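# Bridge lavender case on two blocks, stand blue block on top

## Task

Place the lavender case so it spans the red block and the green block, supported by both like a bridge, then set the blue block standing upright on the case; at the end neither gripper may be touching any of the four objects.

## Robot and tools

Robot: two arms, left_arm and right_arm, each with a parallel two-finger gripper and a wrist camera. Scene frame: origin at table-top height, halfway between the nominal arm bases; +x points out over the table, +z up, and left_arm sits on the +y side (this is not necessarily the left of an image). Calibrated bases: left_arm at (+0.020, +0.289, +0.003) m, quat_wxyz (+1.000, 0, 0, -0.018); right_arm at (+0.015, -0.236, +0.025) m, quat_wxyz (+1.000, 0, 0, +0.006). A camera stand is fixed to the floor behind the arms.

Frames: each arm reports its hand pose, velocities and targets in its own base frame; the table is in the scene frame. Motion offsets are along the axes of that arm's current Hand target. The gripper's fingers point along its +z and open/close along its y. end_effector_position is the spot between the pads, roughly 1 cm behind the tips. Printed poses may be a few centimetres off, worse at long reach.

Row layout (used by both execute_actions and move): one flat list of 14 numbers, each in [-1, 1]: dx, dy, dz, rx, ry, rz, opening for left_arm, followed by the same seven for right_arm. dx..rz are an offset (not a pose) from that arm's Hand target as it stood when the action or move began; 1.0 equals 0.6 m or 180 degrees; rx, ry, rz form a single rotation vector. Opening is absolute: +1 fully open (0.094 m), -1 closed. Sending six zeros asks an arm for nothing new, but its opening number is always a command, so repeat the current one to keep the gripper as is.

execute_actions(actions, cameras): actions is a list of actions; each action is a table of up to 15 rows, one per 1/30 s control step. A short table repeats its last row to step 15. All rows in an action count from the same start pose, not from the row before; a new action or call restarts from the current Hand target, so repeating an offset moves further. Images appear only when actions is empty or cameras requests them. cameras: list of names (cam_high, cam_low, cam_left_wrist, cam_right_wrist), ["all"], or []; an unknown name invalidates the call.

move(target, speed, blend, opening_speed, grip_force, blocking, cameras): drives each gripper in a straight line toward its offset, counted from the Hand target at the move's start. target is one 14-number row or up to 15 rows; every row counts from those same start Hand targets. speed: m/s, 0.002 to 2.9, default 0.25 (turns at twice that in rad/s), one value or one per target. blend: corner rounding in m per target, default 0 meaning stop at each. opening_speed: rate on the -1..+1 scale per second, at least 0.2. grip_force: newtons per pad, 10 to 50, one value or one per arm; it persists; low forces close slowly. blocking=false returns after about 0.5 s while the move continues. Paths avoid nothing, grippers lag and can overshoot, especially with an arm nearly straight; do not route a path near an arm's own base (the elbow can whip round). All paths stop after 10 s. The result adds a move: line: done, off_target, moving, held or fault, plus limits (paced = pose clipped, held = steps withheld). done means at rest within 10 mm and 2 degrees; neither done nor off_target says anything about contact.

wait(seconds): 0 to 3600, lets the scene run without new commands; a running move continues and may end it early. stop(): brakes the running move (braking needs distance). zoom_image(camera, region): region [x0, y0, x1, y1] in pixels of that camera's latest image, at most 504 by 504. read_manual(section): licence texts only. finished_scene(scene): ends the current scene, given its number; irreversible, and the goal must hold without the robot. After ending the first scene, make no further call in that reply.

Results: Hand target is the last commanded pose after clipping; the gripper often stops short of it, and the gap can be sent as an extra offset. Orientation commands are clipped to within 40 degrees of the measured one each step. grip_measured uses the opening scale; it reads slightly wide when empty and a few thousandths narrower than a firmly gripped part, and it tracks the command even past contact. To release, command well above grip_measured. grip_effort_nm is gripper motor effort (negative closing), not pad force. Joint torques carry offsets and noise; joints 1-3 wrap at ±28 N m. Joint velocities may be summarised as within noise. An empty actions call shows the full readout including the scene number and task. Cameras: cam_high, cam_low, cam_left_wrist, cam_right_wrist, each 672x504.

Avoid: dropping or knocking anything off the table, releasing a moving part, fast impacts or hard pushes (a blocked arm keeps pressing until commanded back past its gripper), arms or grippers colliding with each other (the clearance check does not cover grippers or wrist cameras), closing one gripper on the other's fingers, wrist-camera cables touching things, and overheating: holding loads or stretching reaches heat motors; at 90 °C the arm folds and goes idle, at 100 °C it collapses. Loose objects may occasionally get nudged by outside disturbances.

Each tool is called by a JSON object that holds its "fn" and its "kwargs".

## Session

{"fn": "execute_actions", "kwargs": {"actions": [], "cameras": ["all"]}}

Scene clock: 0.00 s.
left_arm: end_effector_position=(+0.4102, -0.0241, +0.0944) grip_measured=+1.000 grip_effort_nm=n/a end_effector_quat_wxyz=(+0.574, +0.020, +0.819, +0.018) | right_arm: end_effector_position=(+0.3985, -0.0227, +0.1099) grip_measured=+1.000 grip_effort_nm=n/a end_effector_quat_wxyz=(+0.595, +0.004, +0.804, -0.012)
Joint positions: left_arm=[-0.109 1.592 0.42 0.821 -0.109 0.017 0.094] | right_arm=[-0.085 1.512 0.364 0.851 -0.057 -0.033 0.094]
Joint velocities: within noise
Joint torques (N m): no reading
Motor temperatures (°C): left_arm=[25 30 37 38 29 27 26] | right_arm=[25 32 35 37 25 27 24]
Heat: left arm: 38 °C; right arm: 37 °C.
Hand target: left_arm +0.4107, -0.0233, +0.0953; +0.573, +0.019, +0.819, +0.020 | right_arm +0.4004, -0.0229, +0.1153; +0.601, +0.004, +0.799, -0.013
Tool commands: left_gripper/opening=+1.0 right_gripper/opening=+1.0

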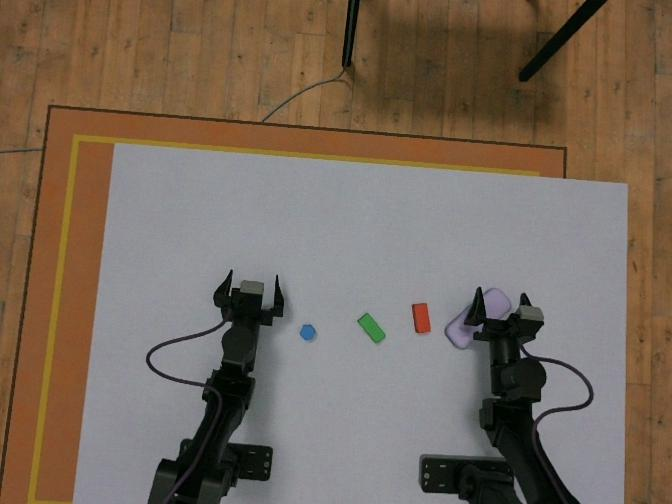

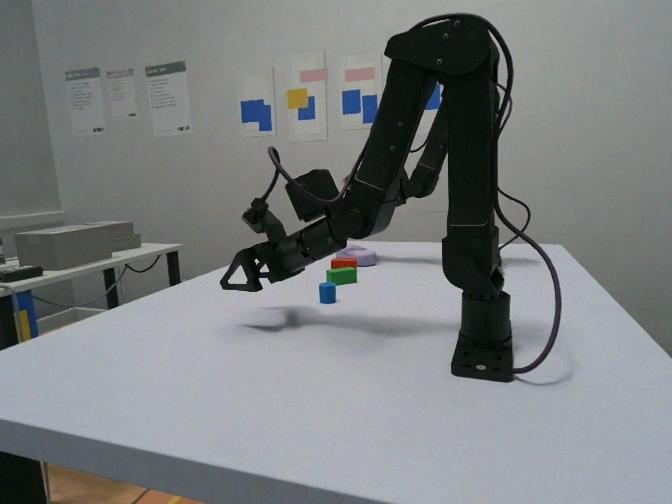

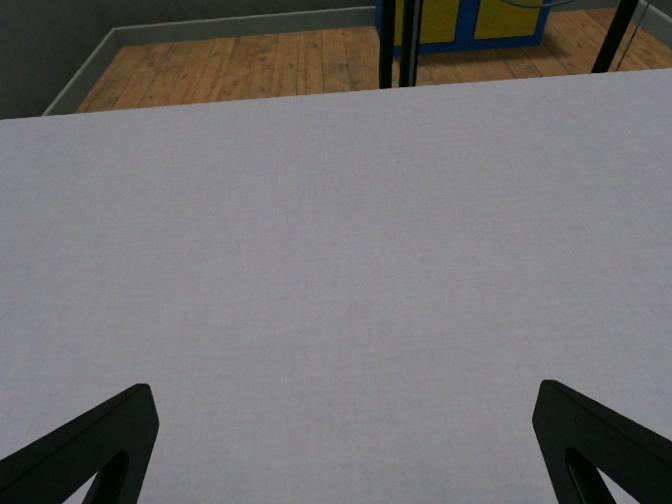

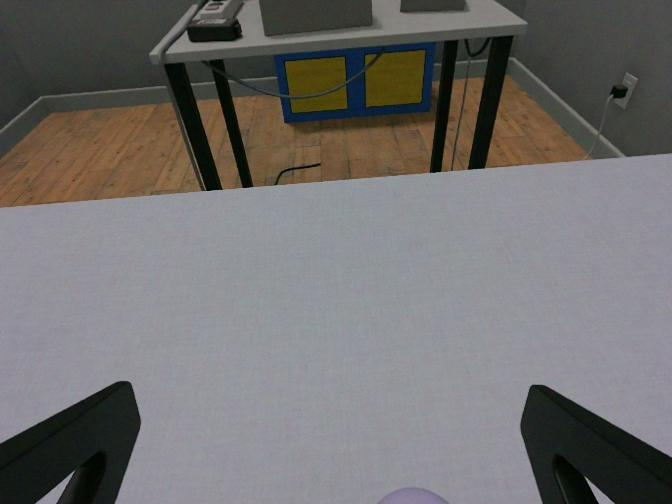

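{"fn": "zoom_image", "kwargs": {"camera": "cam_high", "region": [280, 260, 560, 370]}}

{"fn": "zoom_image", "kwargs": {"camera": "cam_low", "region": [220, 220, 420, 320]}}

Scaled by 1.800 from the camera's image (finer frame: 960x720).

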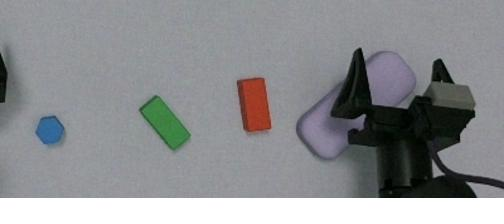

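Scaled by 2.520 from the camera's image (finer frame: 960x720).

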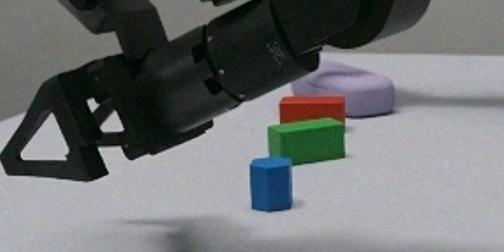

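{"fn": "move", "kwargs": {"target": [-0.1812, -0.1645, -0.3320, 0.0101, 0.2498, -0.0149, 1.0, -0.2509, 0.1628, -0.2502, -0.0089, 0.2717, -0.0007, 1.0], "cameras": ["all"]}}

Scene clock: 34.67 s.
left_arm: end_effector_position=(+0.2608, -0.1302, +0.2570) grip_measured=+1.000 grip_effort_nm=0.00 end_effector_quat_wxyz=(+0.219, +0.003, +0.976, -0.004) | right_arm: end_effector_position=(+0.2996, +0.0784, +0.2965) grip_measured=+1.000 grip_effort_nm=0.00 end_effector_quat_wxyz=(+0.218, +0.000, +0.976, +0.000)
Joint positions: left_arm=[-0.615 1.382 1.582 -1.397 -0.242 -0.562 0.094] | right_arm=[0.334 1.494 1.852 -1.512 0.14 0.303 0.094]
Joint torques (N m): left_arm=[-0.43 -2.82 8.36 0.65 -0.23 -0.12] | right_arm=[0.51 -3.55 9.13 1 0.04 0.05]
Motor temperatures (°C): left_arm=[25 31 38 40 28 27 26] | right_arm=[24 32 35 42 25 27 23]
Heat: left arm: 40 °C; right arm: 42 °C.
Hand target: left_arm +0.2601, -0.1300, +0.2602; +0.216, +0.000, +0.976, +0.000 | right_arm +0.2999, +0.0799, +0.2999; +0.217, +0.000, +0.976, +0.000
Off the commanded pose: left_arm 0.003 m, 1 deg | right_arm 0.004 m, 0 deg.
move: done

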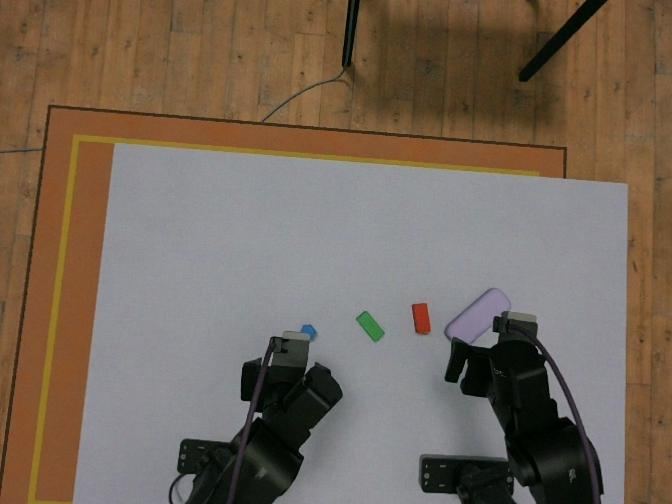

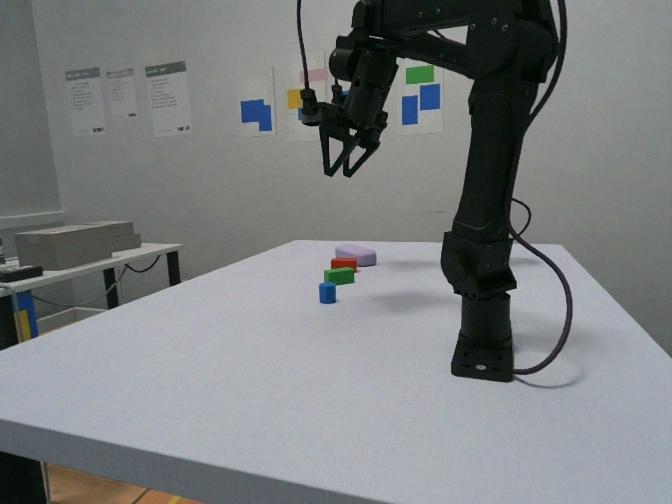

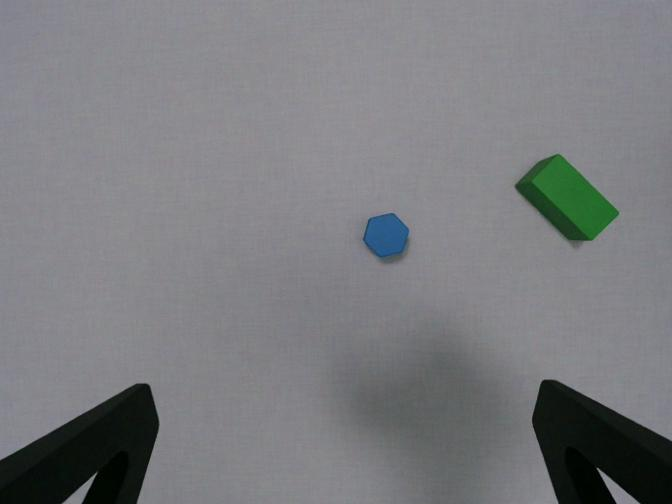

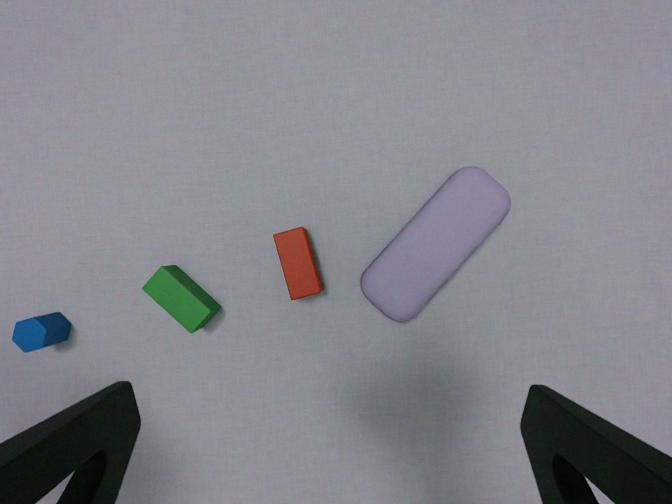

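{"fn": "zoom_image", "kwargs": {"camera": "cam_right_wrist", "region": [240, 140, 540, 340]}}

{"fn": "zoom_image", "kwargs": {"camera": "cam_low", "region": [300, 220, 400, 320]}}

Scaled by 1.680 from the camera's image (finer frame: 960x720).

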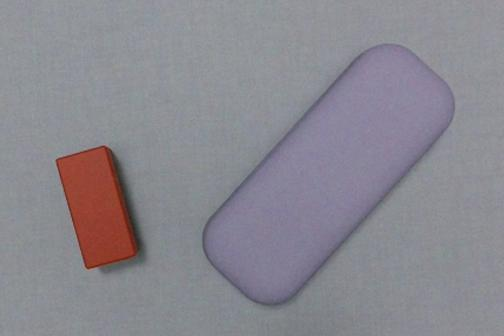

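Scaled by 5.040 from the camera's image (finer frame: 960x720).

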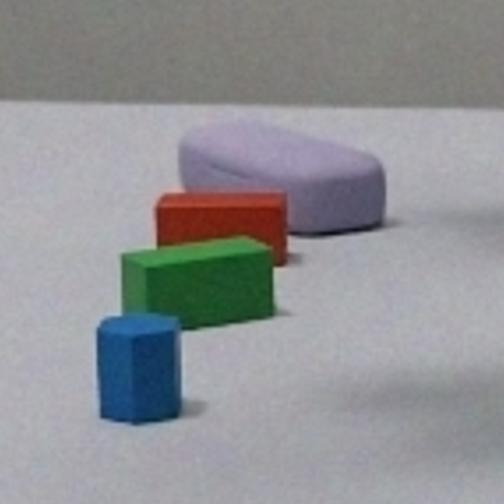

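{"fn": "zoom_image", "kwargs": {"camera": "cam_right_wrist", "region": [0, 220, 240, 380]}}

{"fn": "zoom_image", "kwargs": {"camera": "cam_left_wrist", "region": [340, 130, 640, 290]}}

Scaled by 2.100 from the camera's image (finer frame: 960x720).

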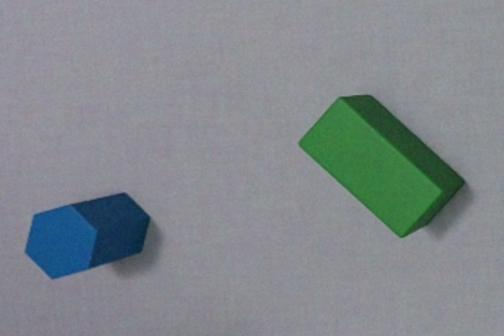

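Scaled by 1.680 from the camera's image (finer frame: 960x720).

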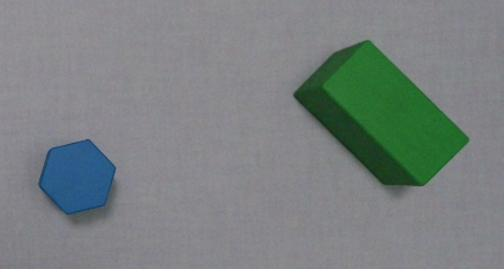

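{"fn": "move", "kwargs": {"target": [0, 0.3, 0, 0, 0, 0, 1.0, 0.0537, -0.1595, 0.3058, 0.0520, 0.1329, 0.2338, 1.0], "cameras": ["cam_high", "cam_right_wrist"]}}

Scene clock: 82.33 s.
left_arm: end_effector_position=(+0.2588, +0.0495, +0.2622) grip_measured=+1.000 grip_effort_nm=0.01 end_effector_quat_wxyz=(+0.221, -0.003, +0.975, +0.003) | right_arm: end_effector_position=(+0.3483, -0.0156, +0.1275) grip_measured=+1.000 grip_effort_nm=0.00 end_effector_quat_wxyz=(+0.010, +0.359, +0.933, +0.000)
Joint positions: left_arm=[0.254 1.246 1.501 -1.391 0.101 0.225 0.094] | right_arm=[-0.044 1.848 1.629 -1.334 0.007 0.691 0.094]
Joint torques (N m): left_arm=[0.51 -1.66 6.26 1 0.13 0.13] | right_arm=[-0.18 -6.31 6.42 0.44 -0.07 0.06]
Motor temperatures (°C): left_arm=[24 29 40 36 28 27 25] | right_arm=[24 32 37 37 25 26 23]
Heat: left arm: 40 °C; right arm: 37 °C.
Hand target: left_arm +0.2599, +0.0500, +0.2601; +0.216, +0.000, +0.976, +0.000 | right_arm +0.3483, -0.0157, +0.1200; -0.001, +0.364, +0.931, +0.000
Off the commanded pose: left_arm 0.002 m, 1 deg | right_arm 0.008 m, 1 deg.
move: done

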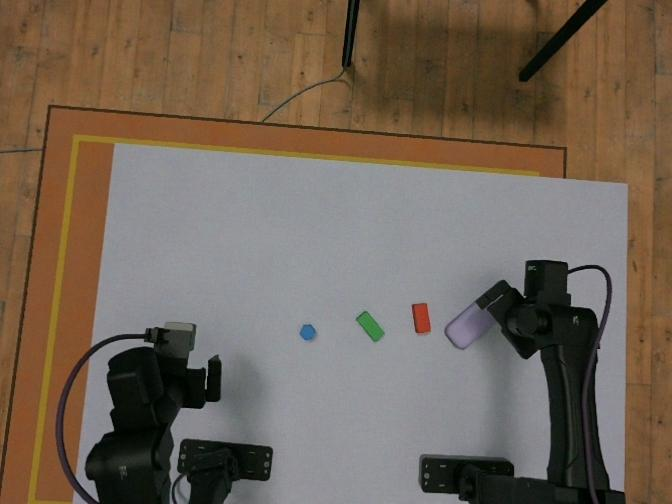

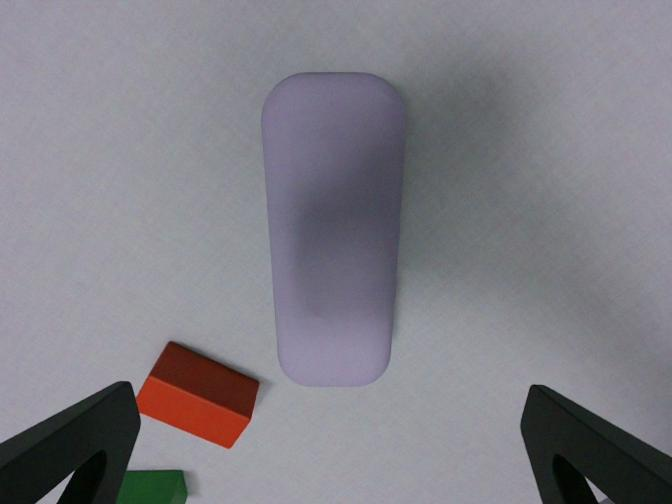

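{"fn": "zoom_image", "kwargs": {"camera": "cam_right_wrist", "region": [120, 50, 420, 275]}}

{"fn": "zoom_image", "kwargs": {"camera": "cam_right_wrist", "region": [100, 275, 420, 504]}}

Scaled by 1.680 from the camera's image (finer frame: 960x720).

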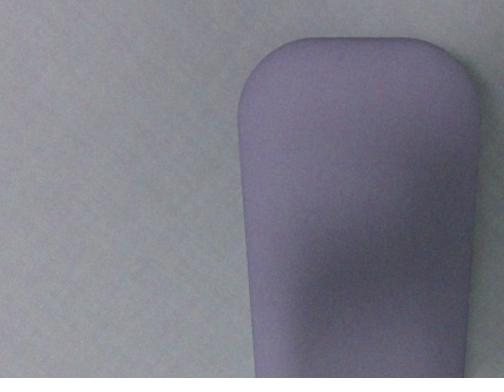

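Scaled by 1.575 from the camera's image (finer frame: 960x720).

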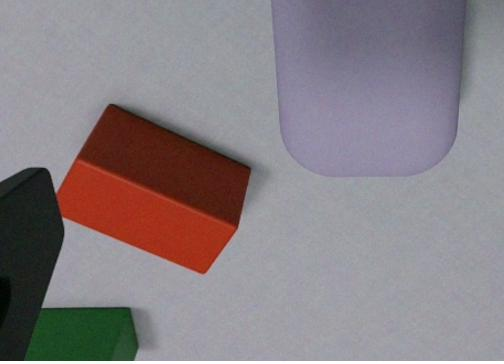

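{"fn": "move", "kwargs": {"target": [0, 0, 0, 0, 0, 0, 1.0, 0.012, 0.003, 0.1083, 0, 0, 0, 1.0], "cameras": ["cam_low", "cam_right_wrist"]}}

Scene clock: 102.93 s.
left_arm: end_effector_position=(+0.2588, +0.0494, +0.2622) grip_measured=+1.000 grip_effort_nm=0.01 end_effector_quat_wxyz=(+0.221, -0.003, +0.975, +0.003) | right_arm: end_effector_position=(+0.3491, -0.0128, +0.0652) grip_measured=+1.000 grip_effort_nm=0.00 end_effector_quat_wxyz=(+0.014, +0.364, +0.931, +0.002)
Joint positions: left_arm=[0.254 1.246 1.501 -1.391 0.101 0.226 0.094] | right_arm=[-0.037 1.865 1.403 -1.081 0.005 0.708 0.094]
Joint torques (N m): left_arm=[0.51 -1.65 6.26 1 0.11 0.14] | right_arm=[0.62 -6.57 5.2 0.47 -0.08 0.07]
Heat: left arm: 39 °C; right arm: 36 °C.
Hand target: left_arm +0.2599, +0.0500, +0.2601; +0.216, +0.000, +0.976, +0.000 | right_arm +0.3443, -0.0095, +0.0552; -0.001, +0.364, +0.931, +0.000
Off the commanded pose: left_arm 0.002 m, 1 deg | right_arm 0.012 m, 2 deg.
move: off_target (right_arm)

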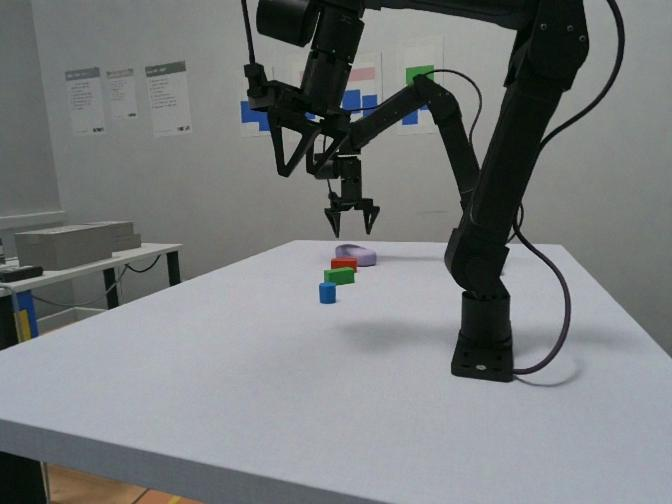

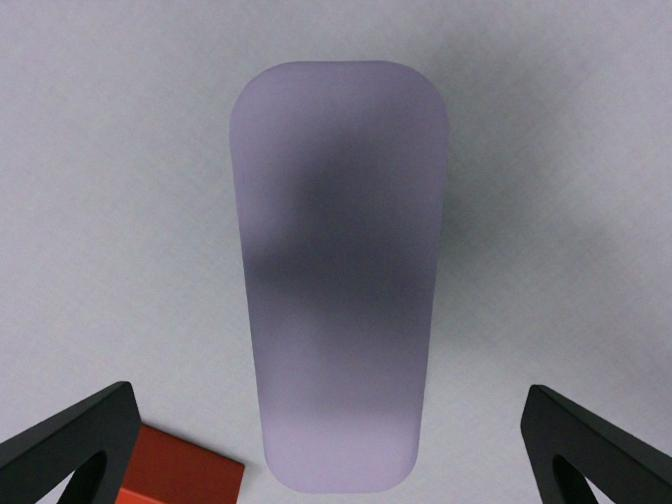

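{"fn": "move", "kwargs": {"target": [[0, 0, 0, 0, 0, 0, 1.0, 0, 0, 0.062, 0, 0, 0, 1.0], [0, 0, 0, 0, 0, 0, 1.0, 0, 0, 0.062, 0, 0, 0, 0.2]], "opening_speed": 1.5, "cameras": ["cam_low", "cam_right_wrist"]}}

Scene clock: 114.67 s.
left_arm: end_effector_position=(+0.2588, +0.0494, +0.2622) grip_measured=+1.000 grip_effort_nm=0.00 end_effector_quat_wxyz=(+0.221, -0.003, +0.975, +0.003) | right_arm: end_effector_position=(+0.3480, -0.0128, +0.0271) grip_measured=+0.208 grip_effort_nm=-0.36 end_effector_quat_wxyz=(+0.011, +0.364, +0.931, +0.001)
Joint positions: left_arm=[0.254 1.246 1.501 -1.391 0.101 0.226 0.094] | right_arm=[-0.037 1.908 1.302 -0.943 0.005 0.708 0.057]
Joint torques (N m): left_arm=[0.53 -1.65 6.24 0.99 0.11 0.13] | right_arm=[0.62 -6.5 5.39 0.49 -0.05 0.07]
Heat: left arm: 38 °C; right arm: 35 °C.
Hand target: left_arm +0.2599, +0.0500, +0.2601; +0.216, +0.000, +0.976, +0.000 | right_arm +0.3442, -0.0095, +0.0178; -0.001, +0.365, +0.931, +0.000
Off the commanded pose: left_arm 0.002 m, 1 deg | right_arm 0.010 m, 1 deg.
move: done

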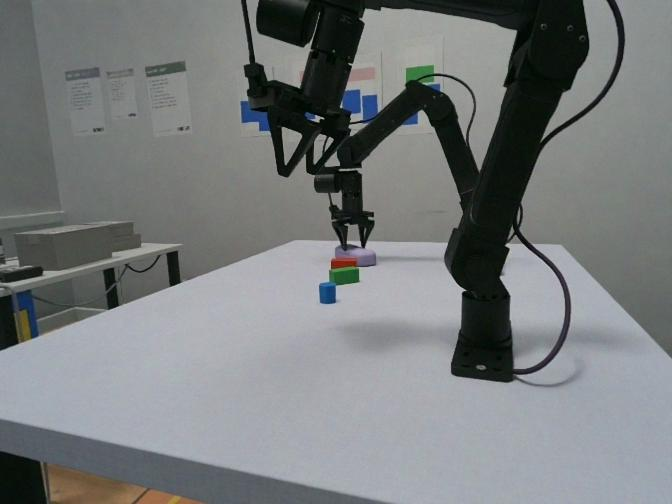

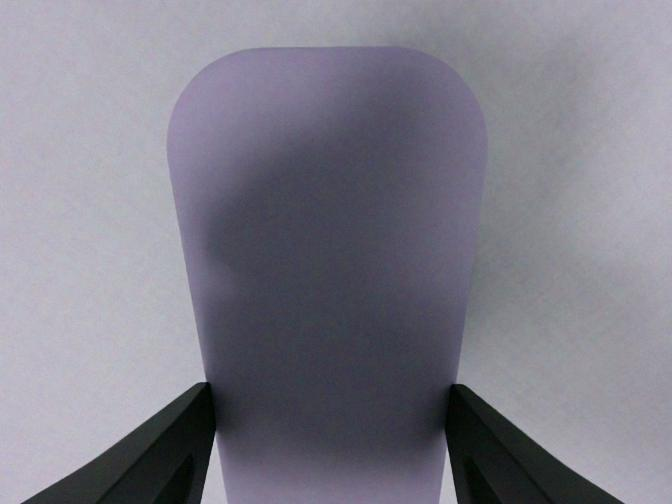

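{"fn": "move", "kwargs": {"target": [[0, 0, 0, 0, 0, 0, 1.0, 0, 0, -0.1167, 0, 0, 0, 0.15], [0, 0, 0, 0, 0, 0, 1.0, 0.2347, 0.1768, -0.137, 0, 0, 0.17, 0.15]], "blend": [0.03, 0], "cameras": ["cam_low", "cam_right_wrist", "cam_high"]}}

Scene clock: 126.40 s.
left_arm: end_effector_position=(+0.2588, +0.0494, +0.2622) grip_measured=+1.000 grip_effort_nm=0.00 end_effector_quat_wxyz=(+0.221, -0.003, +0.975, +0.003) | right_arm: end_effector_position=(+0.3102, +0.1634, +0.1002) grip_measured=+0.152 grip_effort_nm=-0.10 end_effector_quat_wxyz=(-0.004, +0.595, +0.804, +0.008)
Joint positions: left_arm=[0.254 1.246 1.501 -1.391 0.101 0.226 0.094] | right_arm=[0.474 1.865 1.543 -1.237 -0.015 1.749 0.054]
Joint torques (N m): left_arm=[0.51 -1.66 6.24 1 0.11 0.13] | right_arm=[0.57 -6.26 9.58 0.18 0.11 0.08]
Heat: left arm: 38 °C; right arm: 35 °C.
Hand target: left_arm +0.2599, +0.0500, +0.2601; +0.216, +0.000, +0.976, +0.000 | right_arm +0.3129, +0.1641, +0.1003; -0.001, +0.597, +0.802, +0.000
Off the commanded pose: left_arm 0.002 m, 1 deg | right_arm 0.003 m, 1 deg.
move: done
Images, in order (width x height): cam_high 672x504, cam_low 672x504, cam_right_wrist 672x504.

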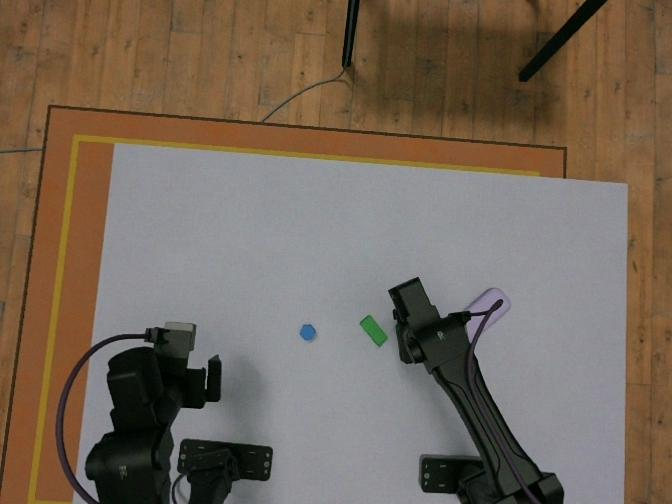

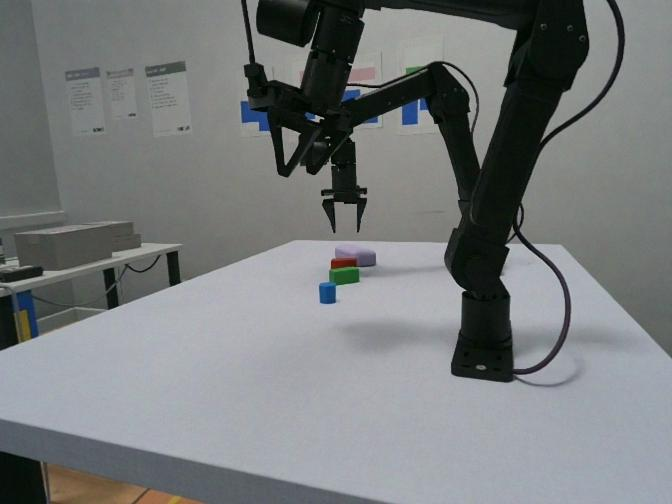

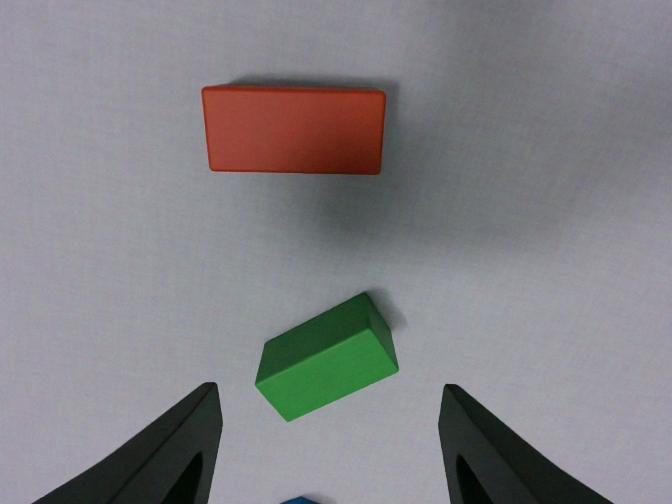

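{"fn": "move", "kwargs": {"target": [0, 0, 0, 0, 0, 0, 1.0, -0.2941, -0.0324, 0.045, 0, 0, -0.1694, 1.0], "cameras": ["cam_right_wrist"]}}

Scene clock: 141.90 s.
left_arm: end_effector_position=(+0.2588, +0.0494, +0.2622) grip_measured=+1.000 grip_effort_nm=0.01 end_effector_quat_wxyz=(+0.221, -0.003, +0.975, +0.003) | right_arm: end_effector_position=(+0.3466, -0.0098, +0.0771) grip_measured=+0.998 grip_effort_nm=0.10 end_effector_quat_wxyz=(+0.005, +0.364, +0.931, -0.001)
Joint positions: left_arm=[0.254 1.246 1.501 -1.391 0.101 0.226 0.094] | right_arm=[-0.028 1.865 1.45 -1.148 0.006 0.718 0.094]
Joint torques (N m): left_arm=[0.51 -1.66 6.26 0.99 0.11 0.14] | right_arm=[-0.39 -7.41 5.97 0.42 -0.07 -0.02]
Heat: left arm: 38 °C; right arm: 36 °C.
Hand target: left_arm +0.2599, +0.0500, +0.2601; +0.216, +0.000, +0.976, +0.000 | right_arm +0.3449, -0.0107, +0.0731; -0.001, +0.365, +0.931, +0.000
Off the commanded pose: left_arm 0.002 m, 1 deg | right_arm 0.004 m, 1 deg.
move: done

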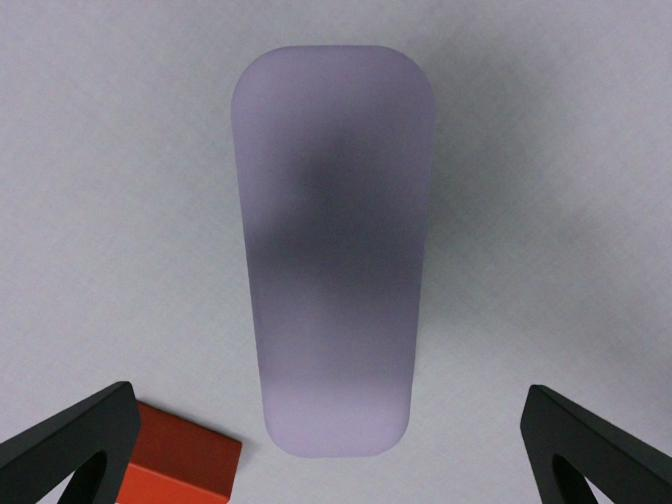

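{"fn": "move", "kwargs": {"target": [0, 0, 0, 0, 0, 0, 1.0, 0.006, 0, 0.0967, 0, 0, 0, 1.0], "cameras": []}}

Scene clock: 145.90 s.
left_arm: end_effector_position=(+0.2588, +0.0494, +0.2622) grip_measured=+1.000 grip_effort_nm=0.01 end_effector_quat_wxyz=(+0.221, -0.003, +0.975, +0.003) | right_arm: end_effector_position=(+0.3469, -0.0096, +0.0248) grip_measured=+0.998 grip_effort_nm=0.10 end_effector_quat_wxyz=(+0.013, +0.364, +0.931, +0.002)
Joint positions: left_arm=[0.254 1.246 1.501 -1.391 0.101 0.226 0.094] | right_arm=[-0.028 1.904 1.288 -0.929 0.005 0.717 0.094]
Joint torques (N m): left_arm=[0.53 -1.66 6.24 0.99 0.11 0.14] | right_arm=[0.18 -6.45 5.35 0.47 -0.07 0.05]
Heat: left arm: 38 °C; right arm: 35 °C.
Hand target: left_arm +0.2599, +0.0500, +0.2601; +0.216, +0.000, +0.976, +0.000 | right_arm +0.3421, -0.0082, +0.0151; -0.001, +0.365, +0.931, +0.000
Off the commanded pose: left_arm 0.002 m, 1 deg | right_arm 0.011 m, 2 deg.
move: off_target (right_arm)

{"fn": "move", "kwargs": {"target": [[0, 0, 0, 0, 0, 0, 1.0, 0, 0, 0.017, 0, 0, 0, 1.0], [0, 0, 0, 0, 0, 0, 1.0, 0, 0, 0.017, 0, 0, 0, -0.2]], "opening_speed": 1.5, "cameras": ["cam_right_wrist"]}}

Scene clock: 149.27 s.
left_arm: end_effector_position=(+0.2588, +0.0494, +0.2622) grip_measured=+1.000 grip_effort_nm=0.00 end_effector_quat_wxyz=(+0.221, -0.003, +0.975, +0.003) | right_arm: end_effector_position=(+0.3475, -0.0095, +0.0149) grip_measured=+0.308 grip_effort_nm=-1.03 end_effector_quat_wxyz=(+0.013, +0.364, +0.931, +0.002)
Joint positions: left_arm=[0.254 1.246 1.501 -1.391 0.101 0.226 0.094] | right_arm=[-0.028 1.92 1.266 -0.891 0.005 0.717 0.061]
Joint torques (N m): left_arm=[0.53 -1.66 6.24 1 0.11 0.13] | right_arm=[0.27 -6.45 5.2 0.5 -0.08 0.06]
Heat: left arm: 38 °C; right arm: 35 °C.
Hand target: left_arm +0.2599, +0.0500, +0.2601; +0.216, +0.000, +0.976, +0.000 | right_arm +0.3421, -0.0081, +0.0049; -0.001, +0.365, +0.931, +0.000
Off the commanded pose: left_arm 0.002 m, 1 deg | right_arm 0.011 m, 2 deg.
move: off_target (right_arm); target 2's new opening was sent with right_arm's hand 0.011 m and 2 deg from that target

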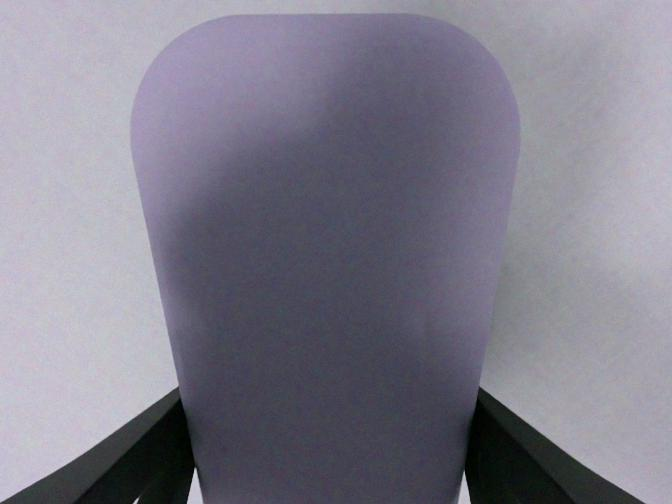

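{"fn": "move", "kwargs": {"target": [[0, 0, 0, 0, 0, 0, 1.0, 0, 0, -0.1167, 0, 0, 0, -0.2], [0, 0, 0, 0, 0, 0, 1.0, 0.2347, 0.1768, -0.155, 0, 0, 0.19, -0.2]], "blend": [0.03, 0], "cameras": ["cam_low", "cam_right_wrist", "cam_high"]}}

Scene clock: 154.10 s.
left_arm: end_effector_position=(+0.2588, +0.0494, +0.2622) grip_measured=+1.000 grip_effort_nm=0.00 end_effector_quat_wxyz=(+0.221, -0.003, +0.975, +0.003) | right_arm: end_effector_position=(+0.3078, +0.1644, +0.0964) grip_measured=+0.308 grip_effort_nm=-1.03 end_effector_quat_wxyz=(-0.005, +0.621, +0.784, +0.006)
Joint positions: left_arm=[0.254 1.246 1.501 -1.391 0.101 0.226 0.094] | right_arm=[0.48 1.864 1.527 -1.227 -0.015 1.819 0.061]
Joint torques (N m): left_arm=[0.51 -1.68 6.26 0.99 0.11 0.13] | right_arm=[0.59 -6.43 9.81 0.18 0.1 0.1]
Heat: left arm: 38 °C; right arm: 35 °C.
Hand target: left_arm +0.2599, +0.0500, +0.2601; +0.216, +0.000, +0.976, +0.000 | right_arm +0.3111, +0.1654, +0.0981; -0.001, +0.623, +0.782, +0.000
Off the commanded pose: left_arm 0.002 m, 1 deg | right_arm 0.004 m, 1 deg.
move: done
Images, in order (width x height): cam_high 672x504, cam_low 672x504, cam_right_wrist 672x504.

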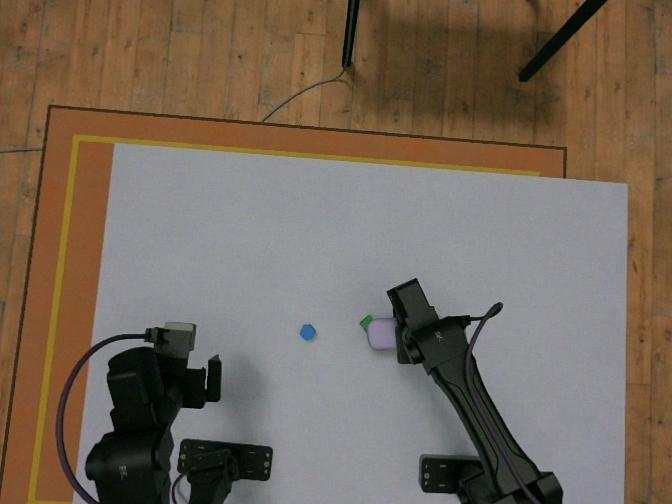

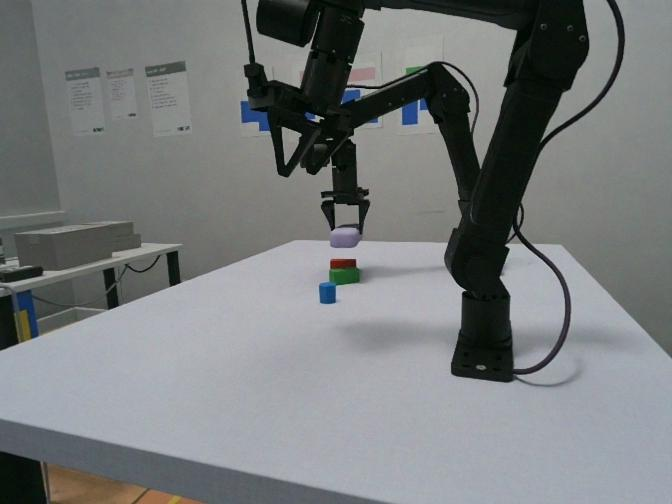

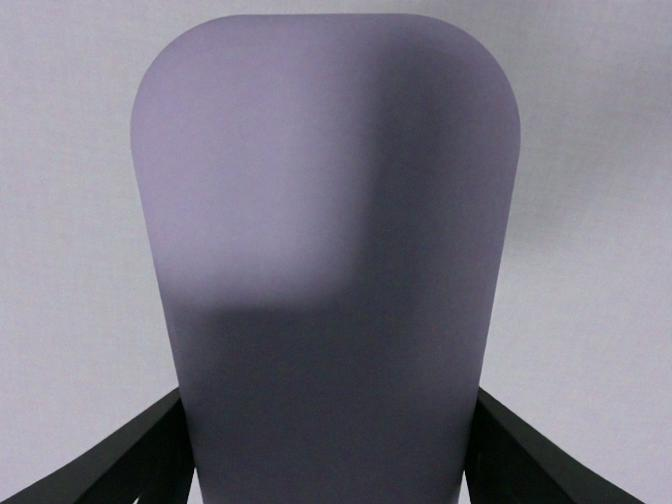

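{"fn": "move", "kwargs": {"target": [[0, 0, 0, 0, 0, 0, 1.0, -0.0083, 0.015, 0, 0, 0, -0.0528, -0.2], [0, 0, 0, 0, 0, 0, 1.0, -0.0083, 0.015, 0.08, 0, 0, -0.0528, -0.2]], "cameras": ["cam_low", "cam_high"]}}

{"fn": "zoom_image", "kwargs": {"camera": "cam_low", "region": [300, 180, 400, 300]}}

{"fn": "zoom_image", "kwargs": {"camera": "cam_high", "region": [300, 260, 500, 380]}}

Scene clock: 163.87 s.
left_arm: end_effector_position=(+0.2588, +0.0494, +0.2622) grip_measured=+1.000 grip_effort_nm=0.00 end_effector_quat_wxyz=(+0.221, -0.003, +0.975, +0.003) | right_arm: end_effector_position=(+0.3226, +0.1680, +0.0580) grip_measured=+0.308 grip_effort_nm=-1.03 end_effector_quat_wxyz=(+0.000, +0.554, +0.832, +0.014)
Joint positions: left_arm=[0.254 1.246 1.501 -1.391 0.101 0.226 0.094] | right_arm=[0.471 1.928 1.458 -1.077 -0.014 1.645 0.061]
Joint torques (N m): left_arm=[0.51 -1.66 6.24 1 0.11 0.13] | right_arm=[-0.25 -7.16 5.79 0.42 0.1 -0.01]
Heat: left arm: 38 °C; right arm: 36 °C.
Hand target: left_arm +0.2599, +0.0500, +0.2601; +0.216, +0.000, +0.976, +0.000 | right_arm +0.3210, +0.1626, +0.0500; -0.001, +0.556, +0.831, +0.000
Off the commanded pose: left_arm 0.002 m, 1 deg | right_arm 0.010 m, 2 deg.
move: done
Images, in order (width x height): cam_high 672x504, cam_low 672x504.

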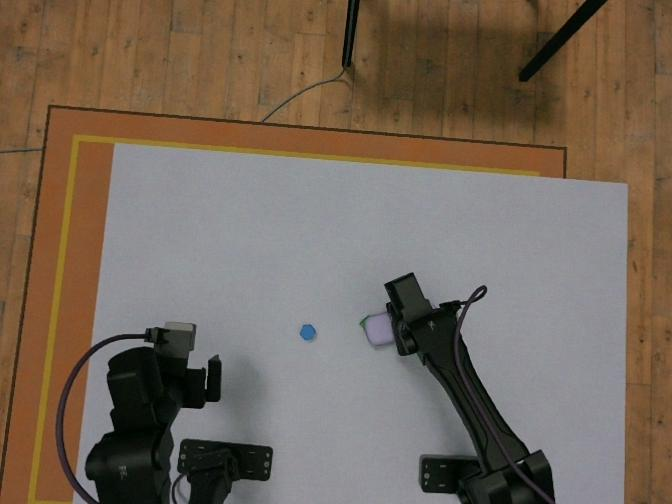

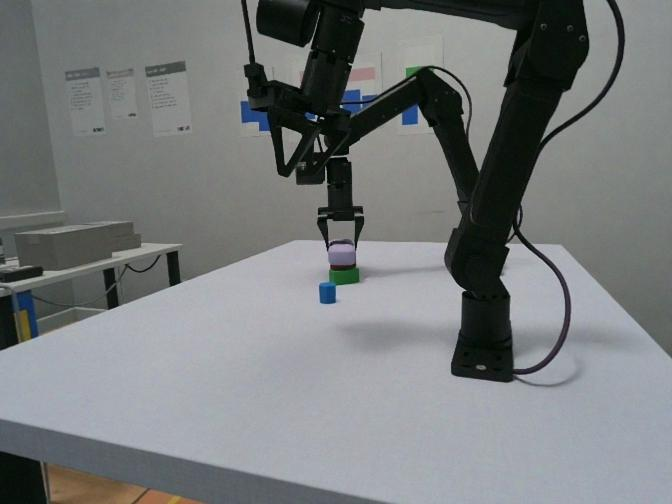

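Scaled by 4.200 from the camera's image (finer frame: 960x720).

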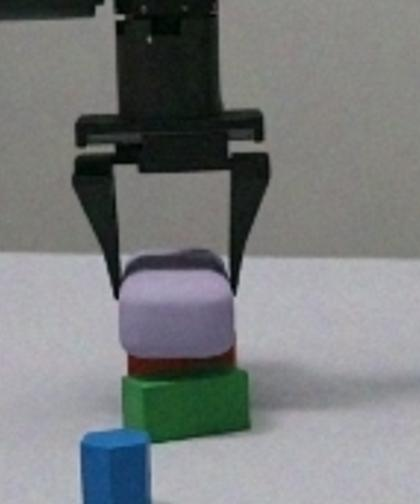

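Scaled by 2.520 from the camera's image (finer frame: 960x720).

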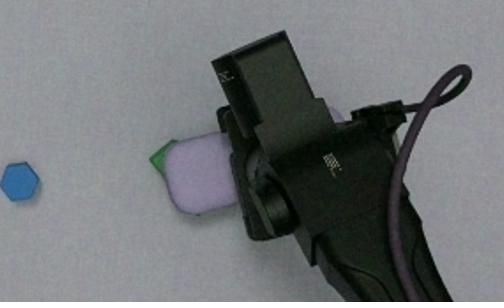

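{"fn": "move", "kwargs": {"target": [0, 0, 0, 0, 0, 0, 1.0, -0.004, -0.007, 0.0233, 0, 0, 0, -0.2], "speed": 0.08, "cameras": ["cam_low", "cam_high"]}}

{"fn": "zoom_image", "kwargs": {"camera": "cam_low", "region": [300, 180, 400, 300]}}

Scene clock: 168.10 s.
left_arm: end_effector_position=(+0.2588, +0.0494, +0.2622) grip_measured=+1.000 grip_effort_nm=0.00 end_effector_quat_wxyz=(+0.221, -0.003, +0.975, +0.003) | right_arm: end_effector_position=(+0.3191, +0.1641, +0.0471) grip_measured=+0.308 grip_effort_nm=-1.03 end_effector_quat_wxyz=(-0.001, +0.554, +0.832, +0.009)
Joint positions: left_arm=[0.254 1.246 1.501 -1.391 0.101 0.226 0.094] | right_arm=[0.466 1.928 1.414 -1.041 -0.011 1.641 0.061]
Joint torques (N m): left_arm=[0.53 -1.68 6.23 0.99 0.11 0.13] | right_arm=[-0.29 -7.23 4.29 0.65 0.11 -0.03]
Heat: left arm: 38 °C; right arm: 35 °C.
Hand target: left_arm +0.2599, +0.0500, +0.2601; +0.216, +0.000, +0.976, +0.000 | right_arm +0.3180, +0.1588, +0.0361; -0.001, +0.556, +0.831, +0.000
Off the commanded pose: left_arm 0.002 m, 1 deg | right_arm 0.012 m, 1 deg.
move: off_target (right_arm)
Images, in order (width x height): cam_high 672x504, cam_low 672x504.

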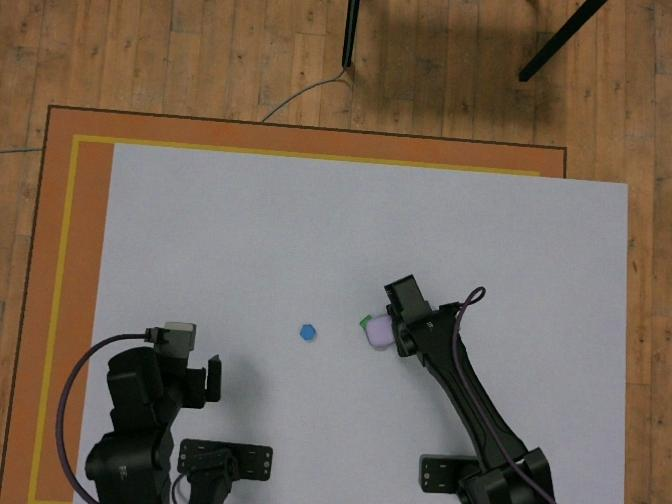

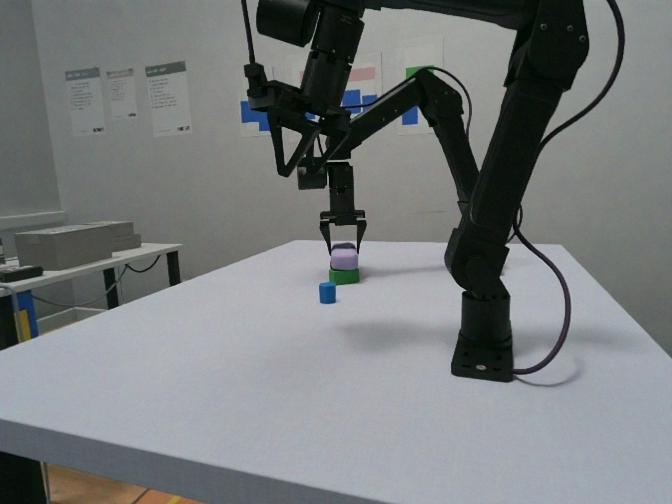

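Scaled by 4.200 from the camera's image (finer frame: 960x720).

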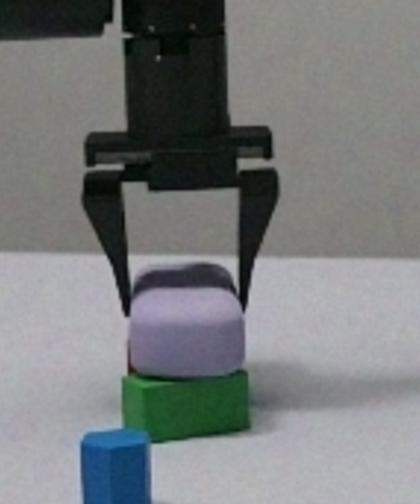

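{"fn": "move", "kwargs": {"target": [0, 0, 0, 0, 0, 0, 1.0, 0, 0, 0.01, 0, 0, 0, -0.2], "speed": 0.08, "cameras": ["cam_low"]}}

{"fn": "zoom_image", "kwargs": {"camera": "cam_low", "region": [300, 180, 400, 300]}}

Scene clock: 170.60 s.
left_arm: end_effector_position=(+0.2588, +0.0494, +0.2622) grip_measured=+1.000 grip_effort_nm=0.01 end_effector_quat_wxyz=(+0.221, -0.003, +0.975, +0.003) | right_arm: end_effector_position=(+0.3188, +0.1639, +0.0462) grip_measured=+0.308 grip_effort_nm=-1.03 end_effector_quat_wxyz=(-0.001, +0.554, +0.832, +0.009)
Joint positions: left_arm=[0.254 1.246 1.501 -1.391 0.101 0.226 0.094] | right_arm=[0.466 1.928 1.41 -1.038 -0.011 1.641 0.061]
Joint torques (N m): left_arm=[0.53 -1.65 6.23 1 0.11 0.13] | right_arm=[-0.4 -6.61 3.44 0.86 0.09 -0.02]
Heat: left arm: 38 °C; right arm: 35 °C.
Hand target: left_arm +0.2599, +0.0500, +0.2601; +0.216, +0.000, +0.976, +0.000 | right_arm +0.3179, +0.1588, +0.0300; -0.001, +0.556, +0.831, +0.000
Off the commanded pose: left_arm 0.002 m, 1 deg | right_arm 0.017 m, 1 deg.
move: off_target (right_arm)

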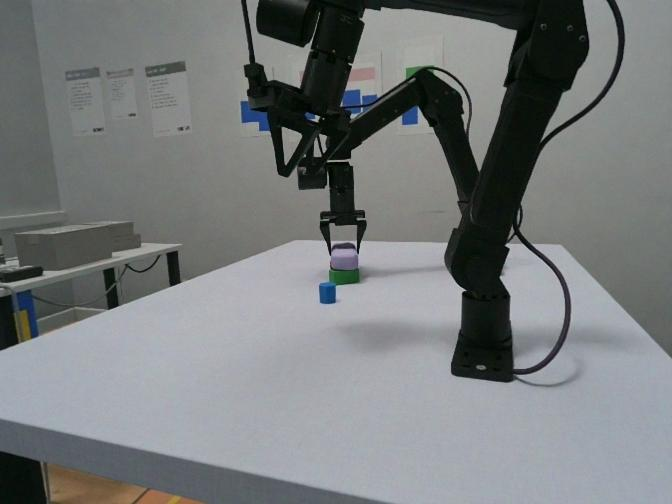

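Scaled by 4.200 from the camera's image (finer frame: 960x720).

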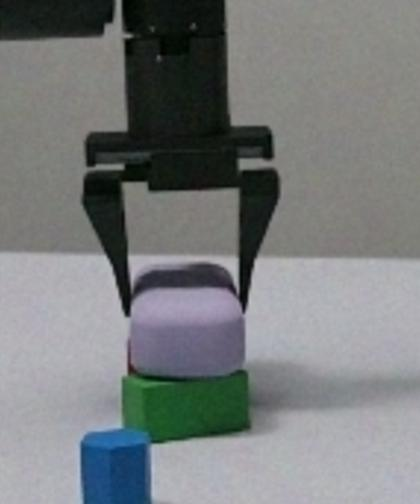

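{"fn": "move", "kwargs": {"target": [[0, 0, 0, 0, 0, 0, 1.0, 0, 0.005, -0.022, 0, 0, 0, -0.2], [0, 0, 0, 0, 0, 0, 1.0, 0, 0.005, -0.022, 0, 0, 0, 0.95], [0, 0, 0, 0, 0, 0, 1.0, 0, 0.005, -0.18, 0, 0, 0, 0.95]], "speed": 0.2, "cameras": ["cam_low", "cam_right_wrist"]}}

Scene clock: 178.30 s.
left_arm: end_effector_position=(+0.2588, +0.0494, +0.2622) grip_measured=+1.000 grip_effort_nm=0.00 end_effector_quat_wxyz=(+0.221, -0.003, +0.975, +0.003) | right_arm: end_effector_position=(+0.3168, +0.1629, +0.1282) grip_measured=+0.948 grip_effort_nm=0.10 end_effector_quat_wxyz=(-0.010, +0.553, +0.833, -0.005)
Joint positions: left_arm=[0.254 1.246 1.501 -1.391 0.101 0.226 0.094] | right_arm=[0.466 1.915 1.721 -1.395 -0.011 1.639 0.092]
Joint torques (N m): left_arm=[0.5 -1.68 6.27 0.99 0.11 0.14] | right_arm=[-0.44 -8.66 9.43 0.16 0.08 0]
Heat: left arm: 38 °C; right arm: 35 °C.
Hand target: left_arm +0.2599, +0.0500, +0.2601; +0.216, +0.000, +0.976, +0.000 | right_arm +0.3208, +0.1598, +0.1380; -0.001, +0.556, +0.831, +0.000
Off the commanded pose: left_arm 0.002 m, 1 deg | right_arm 0.011 m, 1 deg.
move: off_target (right_arm)

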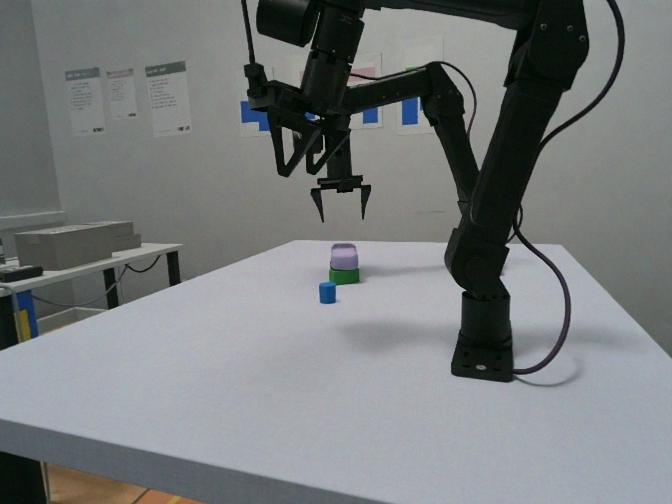

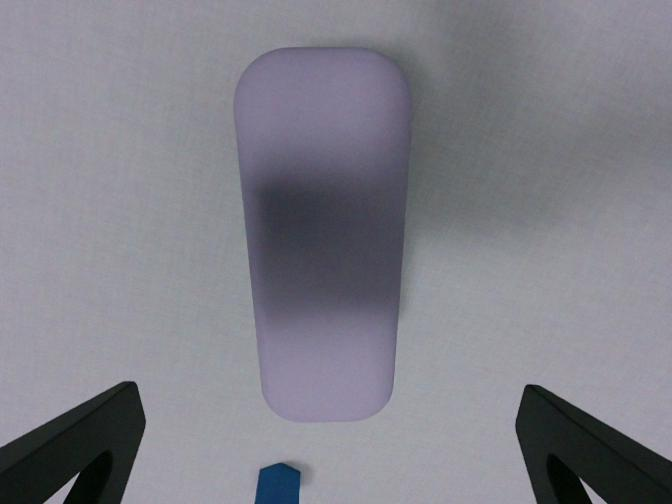

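{"fn": "move", "kwargs": {"target": [0, 0, 0, 0, 0, 0, 1.0, 0.314, 0.0363, 0.0633, 0, 0, -0.2839, 1.0], "speed": 0.35, "cameras": ["cam_high", "cam_right_wrist"]}}

Scene clock: 185.43 s.
left_arm: end_effector_position=(+0.2588, +0.0494, +0.2622) grip_measured=+1.000 grip_effort_nm=0.00 end_effector_quat_wxyz=(+0.221, -0.003, +0.975, +0.003) | right_arm: end_effector_position=(+0.2666, +0.3416, +0.1040) grip_measured=+0.998 grip_effort_nm=0.10 end_effector_quat_wxyz=(+0.000, +0.144, +0.989, +0.009)
Joint positions: left_arm=[0.254 1.246 1.501 -1.391 0.101 0.226 0.094] | right_arm=[0.902 2.215 2.073 -1.413 -0.009 1.192 0.094]
Joint torques (N m): left_arm=[0.53 -1.69 6.23 0.99 0.11 0.13] | right_arm=[0.12 -8.38 9.54 0.2 0.08 -0.03]
Motor temperatures (°C): left_arm=[24 28 37 35 27 26 25] | right_arm=[24 34 35 32 25 26 24]
Heat: left arm: 37 °C; right arm: 35 °C.
Hand target: left_arm +0.2599, +0.0500, +0.2601; +0.216, +0.000, +0.976, +0.000 | right_arm +0.2690, +0.3423, +0.1003; -0.001, +0.143, +0.990, +0.000
Off the commanded pose: left_arm 0.002 m, 1 deg | right_arm 0.005 m, 1 deg.
move: done

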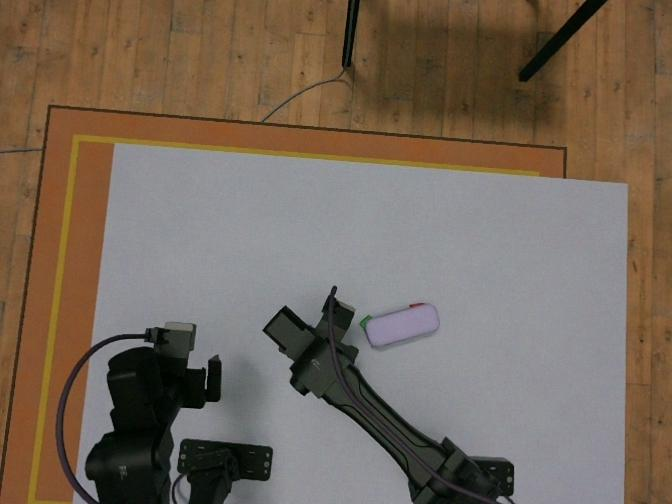

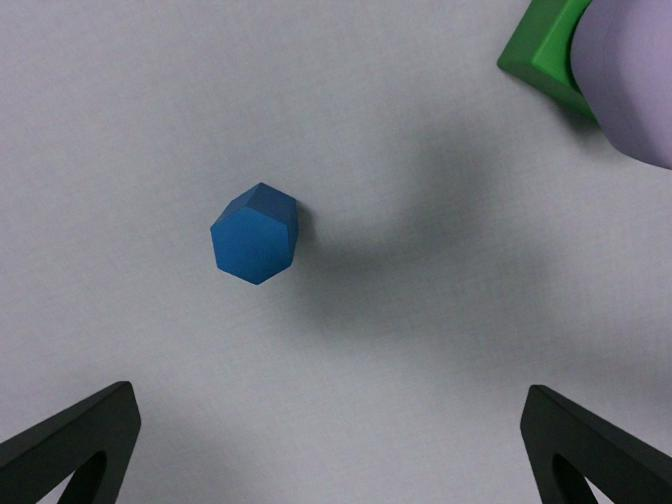

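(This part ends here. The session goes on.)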